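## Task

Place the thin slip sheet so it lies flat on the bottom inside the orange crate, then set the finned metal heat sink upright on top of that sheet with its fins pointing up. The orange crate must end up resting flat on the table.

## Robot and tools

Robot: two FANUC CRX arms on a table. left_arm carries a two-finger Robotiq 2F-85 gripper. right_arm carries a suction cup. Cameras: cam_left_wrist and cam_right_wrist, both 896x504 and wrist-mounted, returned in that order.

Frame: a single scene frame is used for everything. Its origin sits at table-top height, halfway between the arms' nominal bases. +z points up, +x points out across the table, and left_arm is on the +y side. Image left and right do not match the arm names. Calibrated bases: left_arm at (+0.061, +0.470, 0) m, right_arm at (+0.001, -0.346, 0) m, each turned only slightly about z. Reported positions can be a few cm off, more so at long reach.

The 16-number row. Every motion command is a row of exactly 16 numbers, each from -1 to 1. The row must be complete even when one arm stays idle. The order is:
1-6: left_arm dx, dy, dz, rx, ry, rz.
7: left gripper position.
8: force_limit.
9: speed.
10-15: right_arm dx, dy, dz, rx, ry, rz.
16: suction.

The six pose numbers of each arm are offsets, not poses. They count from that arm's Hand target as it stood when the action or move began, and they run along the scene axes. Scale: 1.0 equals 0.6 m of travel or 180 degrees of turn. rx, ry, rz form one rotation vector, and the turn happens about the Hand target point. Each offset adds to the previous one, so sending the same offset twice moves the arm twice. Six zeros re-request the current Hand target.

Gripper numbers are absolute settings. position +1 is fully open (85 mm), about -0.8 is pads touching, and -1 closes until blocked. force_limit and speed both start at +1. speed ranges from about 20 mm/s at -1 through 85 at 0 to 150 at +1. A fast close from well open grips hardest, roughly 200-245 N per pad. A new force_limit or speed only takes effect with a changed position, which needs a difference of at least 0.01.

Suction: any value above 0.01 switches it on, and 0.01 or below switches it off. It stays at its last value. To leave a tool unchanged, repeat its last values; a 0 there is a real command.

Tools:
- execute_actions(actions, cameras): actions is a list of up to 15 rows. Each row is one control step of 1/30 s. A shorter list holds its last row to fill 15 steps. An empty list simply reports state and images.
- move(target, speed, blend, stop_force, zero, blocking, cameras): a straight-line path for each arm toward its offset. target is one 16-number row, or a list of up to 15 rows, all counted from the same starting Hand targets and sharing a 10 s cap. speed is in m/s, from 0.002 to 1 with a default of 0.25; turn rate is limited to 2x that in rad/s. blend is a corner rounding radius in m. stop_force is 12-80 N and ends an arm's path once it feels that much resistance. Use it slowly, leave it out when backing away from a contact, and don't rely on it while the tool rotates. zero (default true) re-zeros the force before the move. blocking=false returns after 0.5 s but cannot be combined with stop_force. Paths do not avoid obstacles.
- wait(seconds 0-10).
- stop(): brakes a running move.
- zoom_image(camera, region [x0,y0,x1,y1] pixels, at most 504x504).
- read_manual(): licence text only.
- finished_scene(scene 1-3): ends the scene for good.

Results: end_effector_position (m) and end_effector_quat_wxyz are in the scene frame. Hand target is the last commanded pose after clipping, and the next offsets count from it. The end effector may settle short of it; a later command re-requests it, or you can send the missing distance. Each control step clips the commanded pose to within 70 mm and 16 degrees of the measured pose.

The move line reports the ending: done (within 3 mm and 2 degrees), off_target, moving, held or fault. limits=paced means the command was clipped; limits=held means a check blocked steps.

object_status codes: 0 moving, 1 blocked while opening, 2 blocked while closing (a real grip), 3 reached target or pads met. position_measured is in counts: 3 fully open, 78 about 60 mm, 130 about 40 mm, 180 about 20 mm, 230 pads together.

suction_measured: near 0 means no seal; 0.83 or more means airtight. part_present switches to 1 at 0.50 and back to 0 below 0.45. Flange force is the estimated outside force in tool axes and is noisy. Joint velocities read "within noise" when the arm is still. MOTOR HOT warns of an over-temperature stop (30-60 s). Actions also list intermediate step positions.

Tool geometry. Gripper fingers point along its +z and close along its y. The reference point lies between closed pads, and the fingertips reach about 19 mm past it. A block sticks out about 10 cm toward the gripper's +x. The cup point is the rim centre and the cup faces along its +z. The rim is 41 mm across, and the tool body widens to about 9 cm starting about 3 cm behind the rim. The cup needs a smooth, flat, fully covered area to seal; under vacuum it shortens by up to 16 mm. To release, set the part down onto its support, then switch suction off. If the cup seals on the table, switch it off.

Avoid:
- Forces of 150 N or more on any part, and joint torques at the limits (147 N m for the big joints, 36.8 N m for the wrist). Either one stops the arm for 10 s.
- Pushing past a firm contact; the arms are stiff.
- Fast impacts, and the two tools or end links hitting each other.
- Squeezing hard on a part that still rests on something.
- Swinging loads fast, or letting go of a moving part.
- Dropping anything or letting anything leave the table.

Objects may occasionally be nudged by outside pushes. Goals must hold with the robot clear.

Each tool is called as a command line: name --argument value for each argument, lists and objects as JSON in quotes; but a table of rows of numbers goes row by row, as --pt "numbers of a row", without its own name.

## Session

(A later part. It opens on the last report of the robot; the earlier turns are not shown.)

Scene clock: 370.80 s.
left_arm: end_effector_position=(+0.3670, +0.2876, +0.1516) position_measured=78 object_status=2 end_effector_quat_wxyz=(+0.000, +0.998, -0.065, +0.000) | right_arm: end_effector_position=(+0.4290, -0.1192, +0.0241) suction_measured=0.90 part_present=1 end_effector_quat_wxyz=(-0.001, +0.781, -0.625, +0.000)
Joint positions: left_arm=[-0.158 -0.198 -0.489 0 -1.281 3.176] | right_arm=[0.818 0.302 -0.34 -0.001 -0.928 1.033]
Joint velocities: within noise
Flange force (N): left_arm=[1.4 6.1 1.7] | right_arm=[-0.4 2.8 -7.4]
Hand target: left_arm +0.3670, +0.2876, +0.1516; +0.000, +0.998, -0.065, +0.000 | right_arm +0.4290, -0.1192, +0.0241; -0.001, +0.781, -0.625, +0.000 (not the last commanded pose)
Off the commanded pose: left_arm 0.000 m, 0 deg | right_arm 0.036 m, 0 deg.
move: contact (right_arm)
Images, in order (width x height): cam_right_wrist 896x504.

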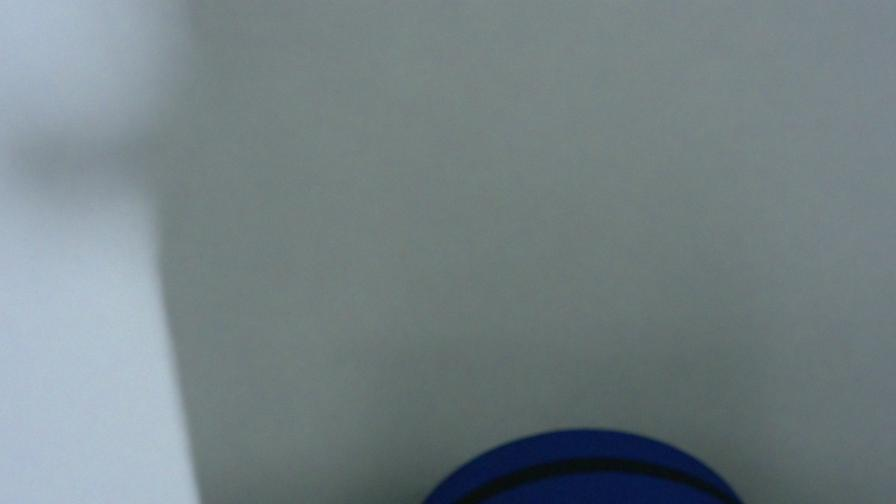

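move --pt "0 0 0 0 0 0 -1 -0.6 -1 0 0 0.05 0 0 0 1" --pt "0 0 0 0 0 0 -1 -0.6 -1 0 0.028 0.05 0 0 0 1" --speed 0.06 --cameras '["cam_right_wrist"]'

move --target '[0,0,0,0,0,0,-1,-0.6,-1,0,0,-0.12,0,0,0,1]' --speed 0.03 --stop_force 12 --cameras '["cam_right_wrist"]'

Scene clock: 420.50 s.
left_arm: end_effector_position=(+0.3670, +0.2876, +0.1516) position_measured=78 object_status=2 end_effector_quat_wxyz=(+0.000, +0.998, -0.065, +0.000) | right_arm: end_effector_position=(+0.4290, -0.1024, +0.0541) suction_measured=0.90 part_present=1 end_effector_quat_wxyz=(-0.001, +0.781, -0.625, +0.000)
Joint positions: left_arm=[-0.158 -0.198 -0.489 0 -1.281 3.176] | right_arm=[0.843 0.276 -0.29 -0.001 -1.004 1.008]
Joint velocities: within noise
Flange force (N): left_arm=[0.9 6.1 1.7] | right_arm=[-1.1 2.0 4.3]
Hand target: left_arm +0.3670, +0.2876, +0.1516; +0.000, +0.998, -0.065, +0.000 | right_arm +0.4290, -0.1024, +0.0541; -0.001, +0.781, -0.625, +0.000
Off the commanded pose: left_arm 0.000 m, 0 deg | right_arm 0.000 m, 0 deg.
move: done
Images, in order (width x height): cam_right_wrist 896x504.

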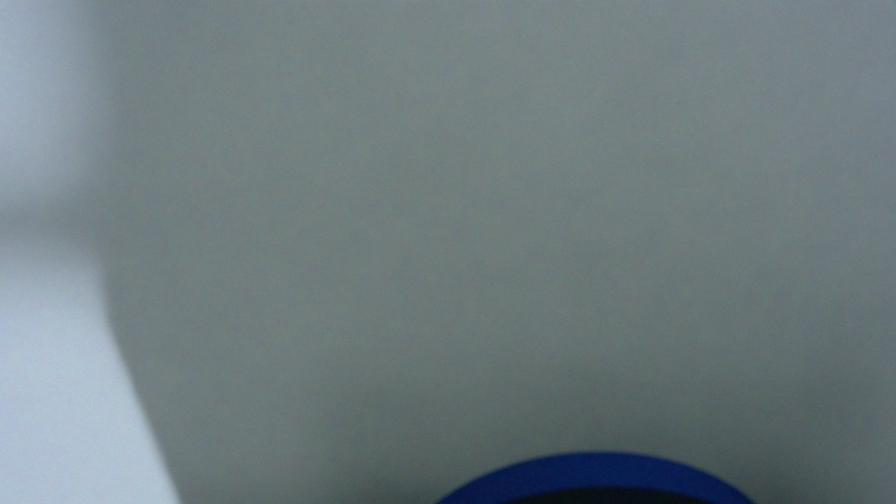

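Scene clock: 423.30 s.
left_arm: end_effector_position=(+0.3670, +0.2876, +0.1516) position_measured=78 object_status=2 end_effector_quat_wxyz=(+0.000, +0.998, -0.065, +0.000) | right_arm: end_effector_position=(+0.4291, -0.1022, -0.0109) suction_measured=0.90 part_present=1 end_effector_quat_wxyz=(-0.001, +0.781, -0.625, +0.000)
Joint positions: left_arm=[-0.158 -0.198 -0.489 0 -1.281 3.176] | right_arm=[0.843 0.376 -0.34 -0.001 -0.853 1.008]
Joint velocities: within noise
Flange force (N): left_arm=[0.9 6.0 1.4] | right_arm=[2.2 7.4 -49.0]
Hand target: left_arm +0.3670, +0.2876, +0.1516; +0.000, +0.998, -0.065, +0.000 | right_arm +0.4291, -0.1022, -0.0109; -0.001, +0.781, -0.625, +0.000 (not the last commanded pose)
Off the commanded pose: left_arm 0.000 m, 0 deg | right_arm 0.007 m, 0 deg.
move: contact (right_arm)
Images, in order (width x height): cam_right_wrist 896x504.

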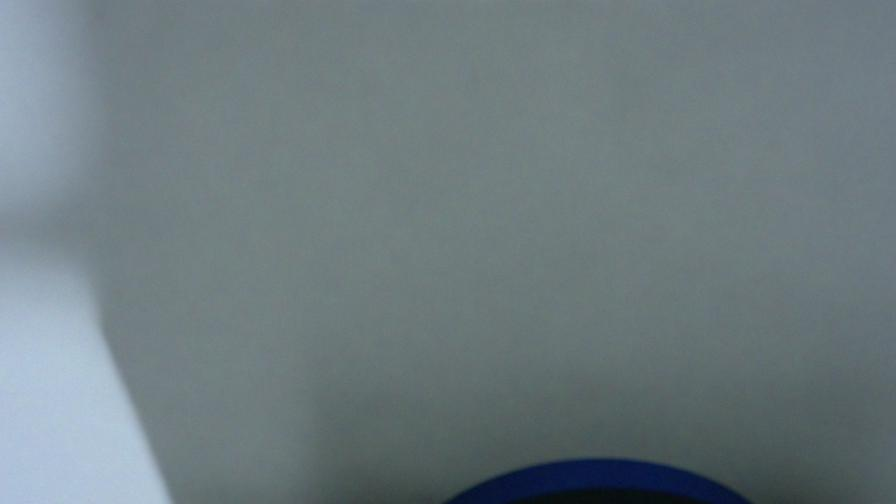

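move --target '[0,0,0,0,0,0,-1,-0.6,-1,0,0,0.004,0,0,0,1]' --speed 0.03 --cameras '["cam_right_wrist"]'

execute_actions --actions '[[[0,0,0,0,0,0,-1,-0.6,-1,0,0,0,0,0,0,0]],[[0,0,0,0,0,0,-1,-0.6,-1,0,0,0,0,0,0,0]]]' --cameras '["cam_right_wrist"]'

move --target '[0,0,0,0,0,0,-1,-0.6,-1,0,0,0.05,0,0,0,0]' --speed 0.05 --cameras '["cam_right_wrist"]'

move --target '[0,0,0,0,0,0,-1,-0.6,-1,0,0,0.5,0,0,0,0]' --cameras '["cam_right_wrist"]'

Scene clock: 437.77 s.
left_arm: end_effector_position=(+0.3670, +0.2876, +0.1516) position_measured=78 object_status=2 end_effector_quat_wxyz=(+0.000, +0.998, -0.065, +0.000) | right_arm: end_effector_position=(+0.4291, -0.1022, -0.0085) suction_measured=0.90 part_present=1 end_effector_quat_wxyz=(-0.001, +0.781, -0.625, +0.000)
Joint positions: left_arm=[-0.158 -0.198 -0.489 0 -1.281 3.176] | right_arm=[0.843 0.372 -0.339 -0.001 -0.859 1.008]
Joint velocities: within noise
Flange force (N): left_arm=[1.5 6.0 1.6] | right_arm=[0.1 2.3 3.7]
Hand target: left_arm +0.3670, +0.2876, +0.1516; +0.000, +0.998, -0.065, +0.000 | right_arm +0.4291, -0.1022, -0.0085; -0.001, +0.781, -0.625, +0.000
Off the commanded pose: left_arm 0.000 m, 0 deg | right_arm 0.000 m, 0 deg.
move: done
Images, in order (width x height): cam_right_wrist 896x504.

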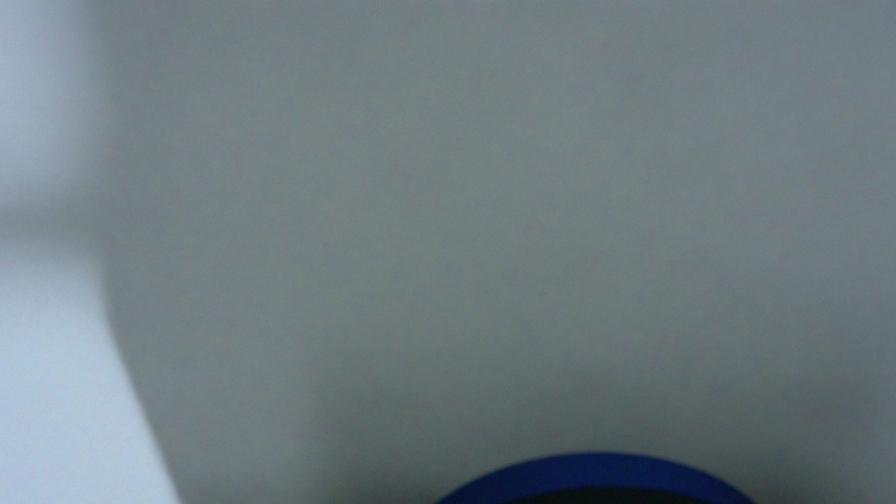

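Scene clock: 438.97 s.
left_arm: end_effector_position=(+0.3670, +0.2876, +0.1516) position_measured=78 object_status=2 end_effector_quat_wxyz=(+0.000, +0.998, -0.065, +0.000) | right_arm: end_effector_position=(+0.4291, -0.1022, -0.0085) suction_measured=0.00 part_present=0 end_effector_quat_wxyz=(-0.001, +0.781, -0.625, +0.000)
Joint positions: left_arm=[-0.158 -0.198 -0.489 0 -1.281 3.176] | right_arm=[0.843 0.372 -0.339 -0.001 -0.859 1.008]
Joint velocities: within noise
Flange force (N): left_arm=[1.3 5.9 1.6] | right_arm=[0.5 4.1 -17.8]
Flange force at the end of the 1st action (N): left_arm=[1.2 5.8 1.8] | right_arm=[0.4 3.7 -17.0]
Hand target: left_arm +0.3670, +0.2876, +0.1516; +0.000, +0.998, -0.065, +0.000 | right_arm +0.4291, -0.1022, -0.0085; -0.001, +0.781, -0.625, +0.000
Off the commanded pose: left_arm 0.000 m, 0 deg | right_arm 0.000 m, 0 deg.
Step readings (end_effector_position of left_arm | right_arm; steps 1 to 15: 1st action; 16 to 30: 2nd action):
0: (+0.3670, +0.2876, +0.1516) | (+0.4291, -0.1022, -0.0085)
1: (+0.3670, +0.2876, +0.1516) | (+0.4291, -0.1022, -0.0085)
2: (+0.3670, +0.2876, +0.1516) | (+0.4291, -0.1022, -0.0085)
4: (+0.3670, +0.2876, +0.1516) | (+0.4292, -0.1022, -0.0084)
8: (+0.3670, +0.2876, +0.1516) | (+0.4292, -0.1022, -0.0084)
15: (+0.3670, +0.2876, +0.1516) | (+0.4291, -0.1022, -0.0084)
16: (+0.3670, +0.2876, +0.1516) | (+0.4291, -0.1022, -0.0084)
17: (+0.3670, +0.2876, +0.1516) | (+0.4291, -0.1022, -0.0085)
19: (+0.3670, +0.2876, +0.1516) | (+0.4291, -0.1022, -0.0085)
23: (+0.3670, +0.2876, +0.1516) | (+0.4291, -0.1022, -0.0085)
30: (+0.3670, +0.2876, +0.1516) | (+0.4291, -0.1022, -0.0085)
Images, in order (width x height): cam_right_wrist 896x504.

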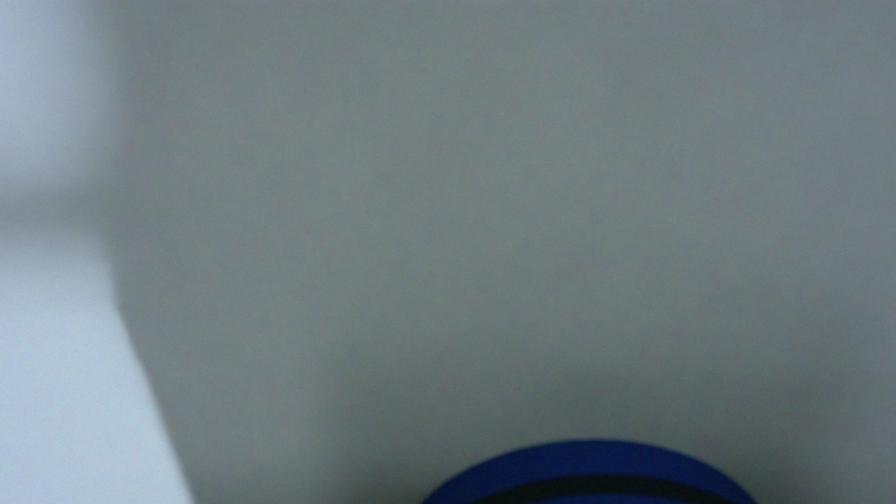

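Scene clock: 439.90 s.
left_arm: end_effector_position=(+0.3670, +0.2876, +0.1516) position_measured=78 object_status=2 end_effector_quat_wxyz=(+0.000, +0.998, -0.065, +0.000) | right_arm: end_effector_position=(+0.4291, -0.1022, +0.0214) suction_measured=0.00 part_present=0 end_effector_quat_wxyz=(-0.001, +0.781, -0.625, +0.000)
Joint positions: left_arm=[-0.158 -0.198 -0.489 0 -1.281 3.176] | right_arm=[0.843 0.323 -0.318 -0.001 -0.928 1.008]
Joint velocities: within noise
Flange force (N): left_arm=[1.2 5.8 1.9] | right_arm=[0.0 2.4 4.3]
Hand target: left_arm +0.3670, +0.2876, +0.1516; +0.000, +0.998, -0.065, +0.000 | right_arm +0.4291, -0.1022, +0.0215; -0.001, +0.781, -0.625, +0.000
Off the commanded pose: left_arm 0.000 m, 0 deg | right_arm 0.000 m, 0 deg.
move: done
Images, in order (width x height): cam_right_wrist 896x504.

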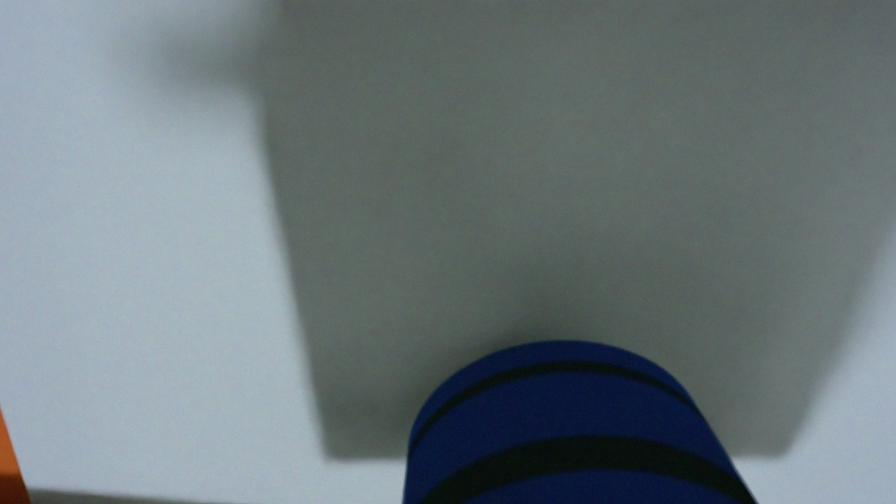

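Scene clock: 441.67 s.
left_arm: end_effector_position=(+0.3670, +0.2876, +0.1516) position_measured=78 object_status=2 end_effector_quat_wxyz=(+0.000, +0.998, -0.065, +0.000) | right_arm: end_effector_position=(+0.4291, -0.1022, +0.3215) suction_measured=0.00 part_present=0 end_effector_quat_wxyz=(-0.001, +0.781, -0.625, +0.000)
Joint positions: left_arm=[-0.158 -0.198 -0.489 0 -1.281 3.176] | right_arm=[0.843 0.111 0.167 0 -1.625 1.007]
Joint velocities: within noise
Flange force (N): left_arm=[1.0 6.1 1.6] | right_arm=[0.8 3.0 5.3]
Hand target: left_arm +0.3670, +0.2876, +0.1516; +0.000, +0.998, -0.065, +0.000 | right_arm +0.4291, -0.1022, +0.3215; -0.001, +0.781, -0.625, +0.000
Off the commanded pose: left_arm 0.000 m, 0 deg | right_arm 0.000 m, 0 deg.
move: done
Images, in order (width x height): cam_right_wrist 896x504.

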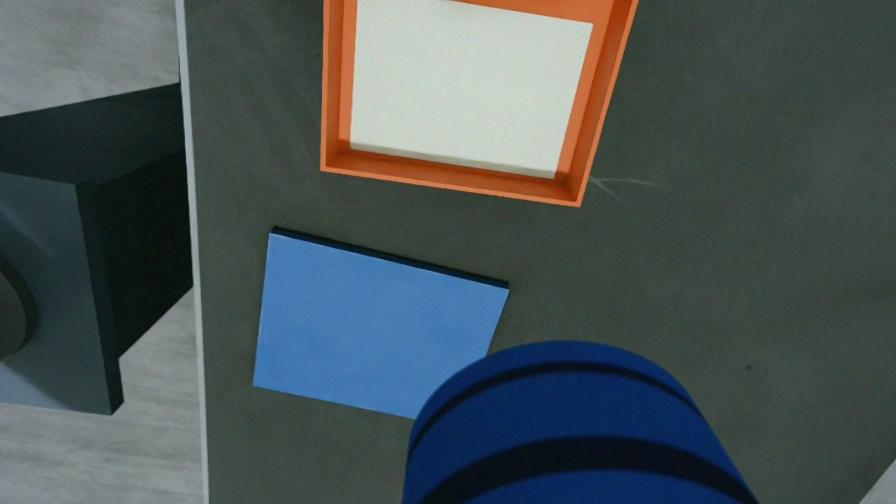

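move --target '[0.055,-0.513,0.114,0,0,0.047,-1,-0.6,-1,-0.2,-0.45,0,0,0,0,0]'

Scene clock: 457.30 s.
left_arm: end_effector_position=(+0.4000, -0.0201, +0.2200) position_measured=78 object_status=2 end_effector_quat_wxyz=(+0.000, +1.000, +0.009, +0.000) | right_arm: end_effector_position=(+0.3091, -0.3722, +0.3215) suction_measured=0.00 part_present=0 end_effector_quat_wxyz=(-0.001, +0.781, -0.625, +0.000)
Joint positions: left_arm=[-0.741 0.381 0.304 0 -1.493 3.906] | right_arm=[0.406 -0.366 -0.252 -0.001 -1.683 1.444]
Joint velocities: within noise
Flange force (N): left_arm=[-2.6 1.5 1.0] | right_arm=[-2.2 3.8 5.4]
Hand target: left_arm +0.4000, -0.0202, +0.2200; +0.000, +1.000, +0.009, +0.000 | right_arm +0.3091, -0.3722, +0.3215; -0.001, +0.781, -0.625, +0.000
Off the commanded pose: left_arm 0.000 m, 0 deg | right_arm 0.000 m, 0 deg.
move: done

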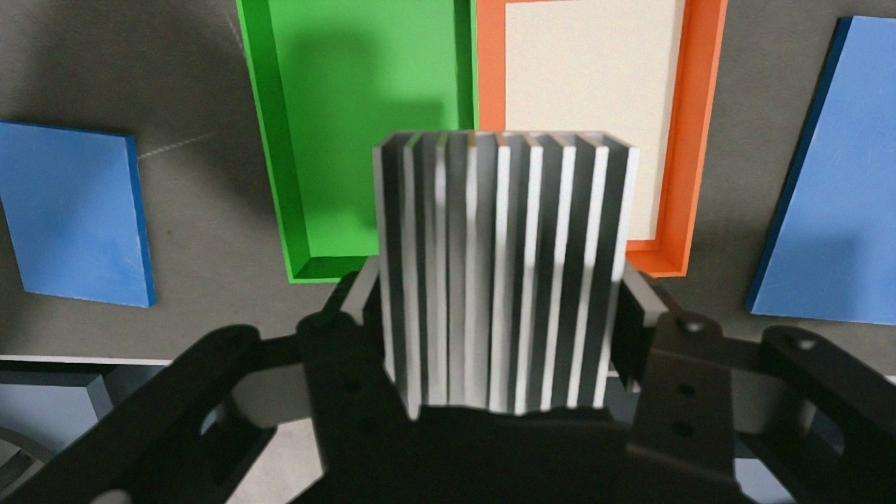

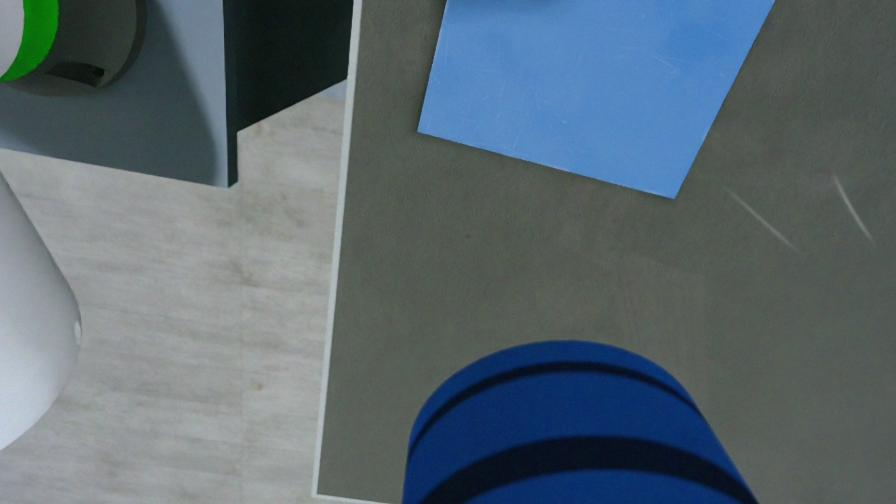

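move --target '[0.036,-0.1,-0.1,0,0,0.0,-1,-0.6,-1,0,0,0,0,0,0,0]' --cameras '["cam_left_wrist"]'

Scene clock: 470.33 s.
left_arm: end_effector_position=(+0.4219, -0.0798, +0.1600) position_measured=78 object_status=2 end_effector_quat_wxyz=(+0.004, +1.000, +0.000, -0.004) | right_arm: end_effector_position=(+0.3091, -0.3722, +0.3215) suction_measured=0.00 part_present=0 end_effector_quat_wxyz=(-0.001, +0.781, -0.625, +0.000)
Joint positions: left_arm=[-0.78 0.56 0.417 0.011 -1.427 3.927] | right_arm=[0.406 -0.366 -0.252 -0.001 -1.683 1.444]
Joint velocities: within noise
Flange force (N): left_arm=[-4.2 -1.6 1.9] | right_arm=[-2.3 3.3 5.7]
Hand target: left_arm +0.4216, -0.0802, +0.1600; +0.000, +1.000, +0.009, +0.000 | right_arm +0.3091, -0.3722, +0.3215; -0.001, +0.781, -0.625, +0.000
Off the commanded pose: left_arm 0.000 m, 1 deg | right_arm 0.000 m, 0 deg.
joint sent to its limit (left arm) — joint 6 (wrist roll), upper limit. The joint targets still meet the commanded pose.
move: done
Images, in order (width x height): cam_left_wrist 896x504.

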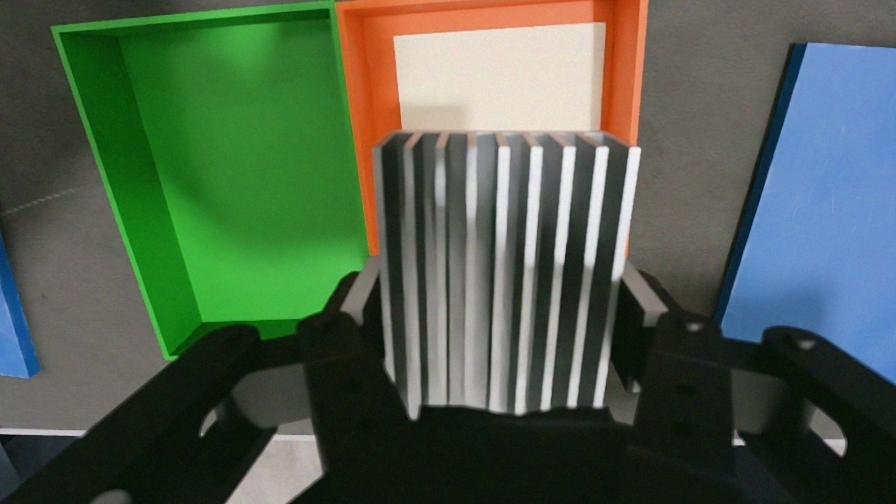

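move --target '[0,-0.003,-0.2,0,0,0.0,-1,-0.6,-1,0,0,0,0,0,0,0]' --speed 0.12 --cameras '["cam_left_wrist"]'

move --target '[0,0,-0.04,0,0,0.0,-1,-0.6,-1,0,0,0,0,0,0,0]' --speed 0.015 --stop_force 12 --cameras '["cam_left_wrist"]'

Scene clock: 482.17 s.
left_arm: end_effector_position=(+0.4218, -0.0817, +0.0400) position_measured=78 object_status=2 end_effector_quat_wxyz=(+0.005, +1.000, +0.002, -0.005) | right_arm: end_effector_position=(+0.3091, -0.3722, +0.3215) suction_measured=0.00 part_present=0 end_effector_quat_wxyz=(-0.001, +0.781, -0.625, +0.000)
Joint positions: left_arm=[-0.782 0.644 0.257 0.014 -1.184 3.927] | right_arm=[0.406 -0.366 -0.252 -0.001 -1.683 1.444]
Joint velocities: within noise
Flange force (N): left_arm=[-2.5 1.1 1.2] | right_arm=[-2.3 4.0 5.8]
Hand target: left_arm +0.4216, -0.0820, +0.0400; +0.000, +1.000, +0.009, +0.000 | right_arm +0.3091, -0.3722, +0.3215; -0.001, +0.781, -0.625, +0.000
Off the commanded pose: left_arm 0.000 m, 1 deg | right_arm 0.000 m, 0 deg.
joint sent to its limit (left arm) — joint 6 (wrist roll), upper limit. The joint targets still meet the commanded pose.
move: done
Images, in order (width x height): cam_left_wrist 896x504.

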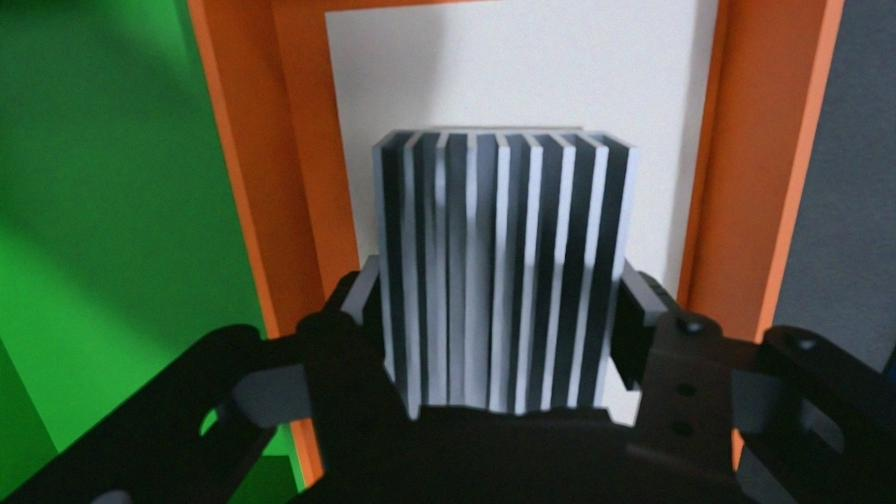

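Scene clock: 483.57 s.
left_arm: end_effector_position=(+0.4220, -0.0816, +0.0281) position_measured=78 object_status=2 end_effector_quat_wxyz=(+0.005, +1.000, +0.002, -0.004) | right_arm: end_effector_position=(+0.3091, -0.3722, +0.3215) suction_measured=0.00 part_present=0 end_effector_quat_wxyz=(-0.001, +0.781, -0.625, +0.000)
Joint positions: left_arm=[-0.781 0.656 0.246 0.014 -1.16 3.927] | right_arm=[0.406 -0.366 -0.252 -0.001 -1.683 1.444]
Joint velocities: within noise
Flange force (N): left_arm=[-2.9 0.2 -17.7] | right_arm=[-2.4 3.7 5.9]
Hand target: left_arm +0.4220, -0.0816, +0.0281; +0.005, +1.000, +0.002, -0.004 (not the last commanded pose) | right_arm +0.3091, -0.3722, +0.3215; -0.001, +0.781, -0.625, +0.000
Off the commanded pose: left_arm 0.012 m, 1 deg | right_arm 0.000 m, 0 deg.
joint sent to its limit (left arm) — joint 6 (wrist roll), upper limit.
move: contact (left_arm)
Images, in order (width x height): cam_left_wrist 896x504.

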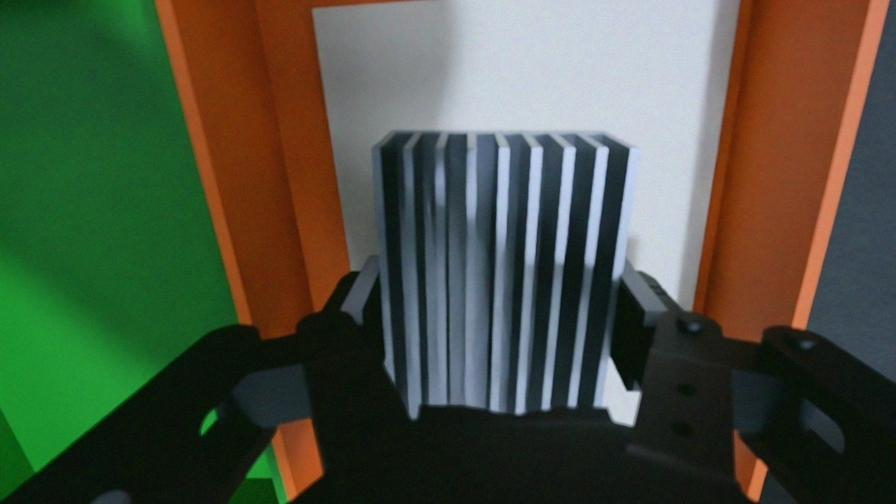

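execute_actions --actions '[[[0,0,0,0,0,0,0.6,-0.6,-1,0,0,0,0,0,0,0]],[[0,0,0,0,0,0,0.6,-0.6,-1,0,0,0,0,0,0,0]]]' --cameras '["cam_left_wrist"]'

Scene clock: 492.03 s.
left_arm: end_effector_position=(+0.4220, -0.0816, +0.0281) position_measured=53 object_status=3 end_effector_quat_wxyz=(+0.005, +1.000, +0.002, -0.004) | right_arm: end_effector_position=(+0.3091, -0.3722, +0.3215) suction_measured=0.00 part_present=0 end_effector_quat_wxyz=(-0.001, +0.781, -0.625, +0.000)
Joint positions: left_arm=[-0.781 0.656 0.246 0.014 -1.16 3.927] | right_arm=[0.406 -0.366 -0.252 -0.001 -1.683 1.444]
Joint velocities: within noise
Flange force (N): left_arm=[-3.1 0.5 -1.5] | right_arm=[-2.3 3.5 5.7]
Flange force at the end of the 1st action (N): left_arm=[-3.0 0.3 -1.6] | right_arm=[-1.9 3.5 5.6]
Hand target: left_arm +0.4220, -0.0816, +0.0281; +0.005, +1.000, +0.002, -0.004 | right_arm +0.3091, -0.3722, +0.3215; -0.001, +0.781, -0.625, +0.000
Off the commanded pose: left_arm 0.000 m, 0 deg | right_arm 0.000 m, 0 deg.
joint sent to its limit (left arm) — joint 6 (wrist roll), upper limit. The joint targets still meet the commanded pose.
Step readings (end_effector_position of left_arm | right_arm; steps 1 to 15: 1st action; 16 to 30: 2nd action):
0: (+0.4220, -0.0816, +0.0281) | (+0.3091, -0.3722, +0.3215)
1: (+0.4220, -0.0816, +0.0281) | (+0.3091, -0.3722, +0.3215)
2: (+0.4220, -0.0816, +0.0281) | (+0.3091, -0.3722, +0.3215)
4: (+0.4219, -0.0816, +0.0279) | (+0.3091, -0.3722, +0.3215)
8: (+0.4219, -0.0816, +0.0279) | (+0.3091, -0.3722, +0.3215)
15: (+0.4220, -0.0816, +0.0280) | (+0.3091, -0.3722, +0.3215)
16: (+0.4220, -0.0816, +0.0280) | (+0.3091, -0.3722, +0.3215)
17: (+0.4220, -0.0816, +0.0280) | (+0.3091, -0.3722, +0.3215)
19: (+0.4220, -0.0816, +0.0280) | (+0.3091, -0.3722, +0.3215)
23: (+0.4220, -0.0816, +0.0280) | (+0.3091, -0.3722, +0.3215)
30: (+0.4220, -0.0816, +0.0281) | (+0.3091, -0.3722, +0.3215)
Images, in order (width x height): cam_left_wrist 896x504.

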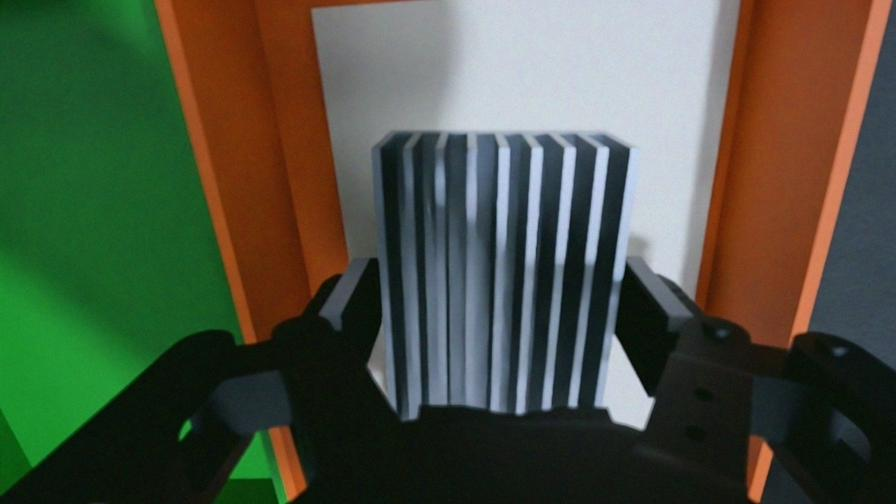

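move --target '[0,0,0.1,0,0,0.0,0.6,-0.6,-1,0,0,0,0,0,0,0]' --speed 0.06 --cameras '["cam_left_wrist"]'

move --target '[-0.05,0.1,0.25,0,0,0.0,0.6,-0.6,-1,0,0,0,0,0,0,0]' --cameras '["cam_left_wrist"]'

Scene clock: 500.13 s.
left_arm: end_effector_position=(+0.4220, -0.0816, +0.0880) position_measured=53 object_status=3 end_effector_quat_wxyz=(+0.005, +1.000, +0.002, -0.005) | right_arm: end_effector_position=(+0.3091, -0.3722, +0.3215) suction_measured=0.00 part_present=0 end_effector_quat_wxyz=(-0.001, +0.781, -0.625, +0.000)
Joint positions: left_arm=[-0.781 0.604 0.311 0.015 -1.278 3.927] | right_arm=[0.406 -0.366 -0.252 -0.001 -1.683 1.444]
Joint velocities: within noise
Flange force (N): left_arm=[-3.0 0.0 -0.5] | right_arm=[-2.2 3.3 5.7]
Hand target: left_arm +0.4220, -0.0816, +0.0881; +0.005, +1.000, +0.002, -0.004 | right_arm +0.3091, -0.3722, +0.3215; -0.001, +0.781, -0.625, +0.000
Off the commanded pose: left_arm 0.000 m, 0 deg | right_arm 0.000 m, 0 deg.
joint sent to its limit (left arm) — joint 6 (wrist roll), upper limit. The joint targets still meet the commanded pose.
move: done
Images, in order (width x height): cam_left_wrist 896x504.

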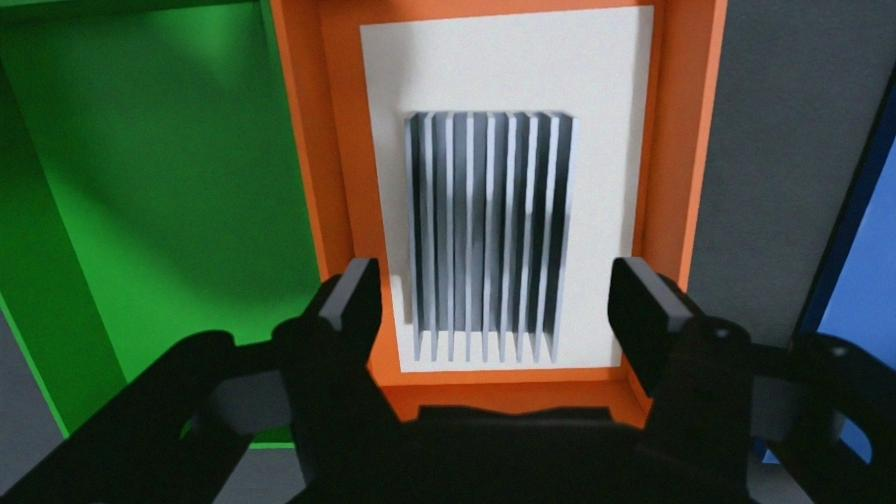

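Scene clock: 501.27 s.
left_arm: end_effector_position=(+0.3920, -0.0216, +0.2380) position_measured=53 object_status=3 end_effector_quat_wxyz=(+0.005, +1.000, +0.002, -0.004) | right_arm: end_effector_position=(+0.3091, -0.3722, +0.3215) suction_measured=0.00 part_present=0 end_effector_quat_wxyz=(-0.001, +0.781, -0.625, +0.000)
Joint positions: left_arm=[-0.745 0.368 0.324 0.013 -1.527 3.896] | right_arm=[0.406 -0.366 -0.252 -0.001 -1.683 1.444]
Joint velocities: within noise
Flange force (N): left_arm=[-3.3 -0.1 0.1] | right_arm=[-1.9 3.6 5.6]
Hand target: left_arm +0.3920, -0.0216, +0.2381; +0.005, +1.000, +0.002, -0.004 | right_arm +0.3091, -0.3722, +0.3215; -0.001, +0.781, -0.625, +0.000
Off the commanded pose: left_arm 0.000 m, 0 deg | right_arm 0.000 m, 0 deg.
move: done
Images, in order (width x height): cam_left_wrist 896x504.

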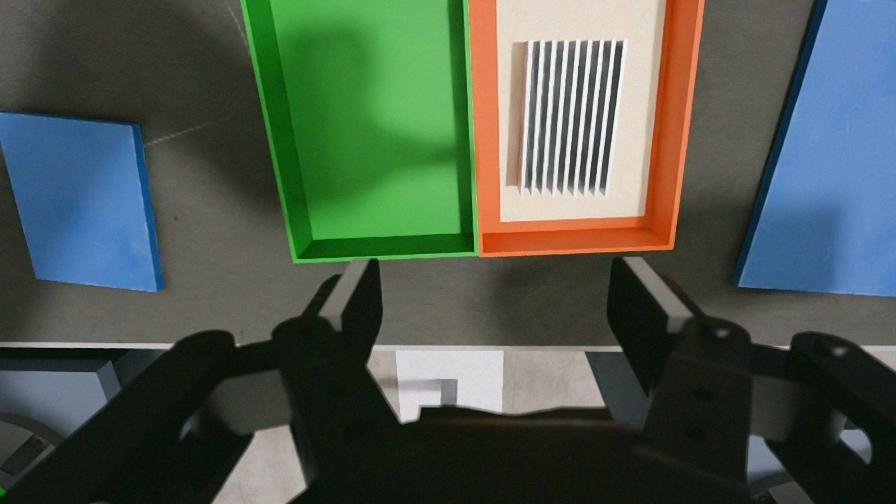

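finished_scene --scene 1

The scene is finished: the task was done.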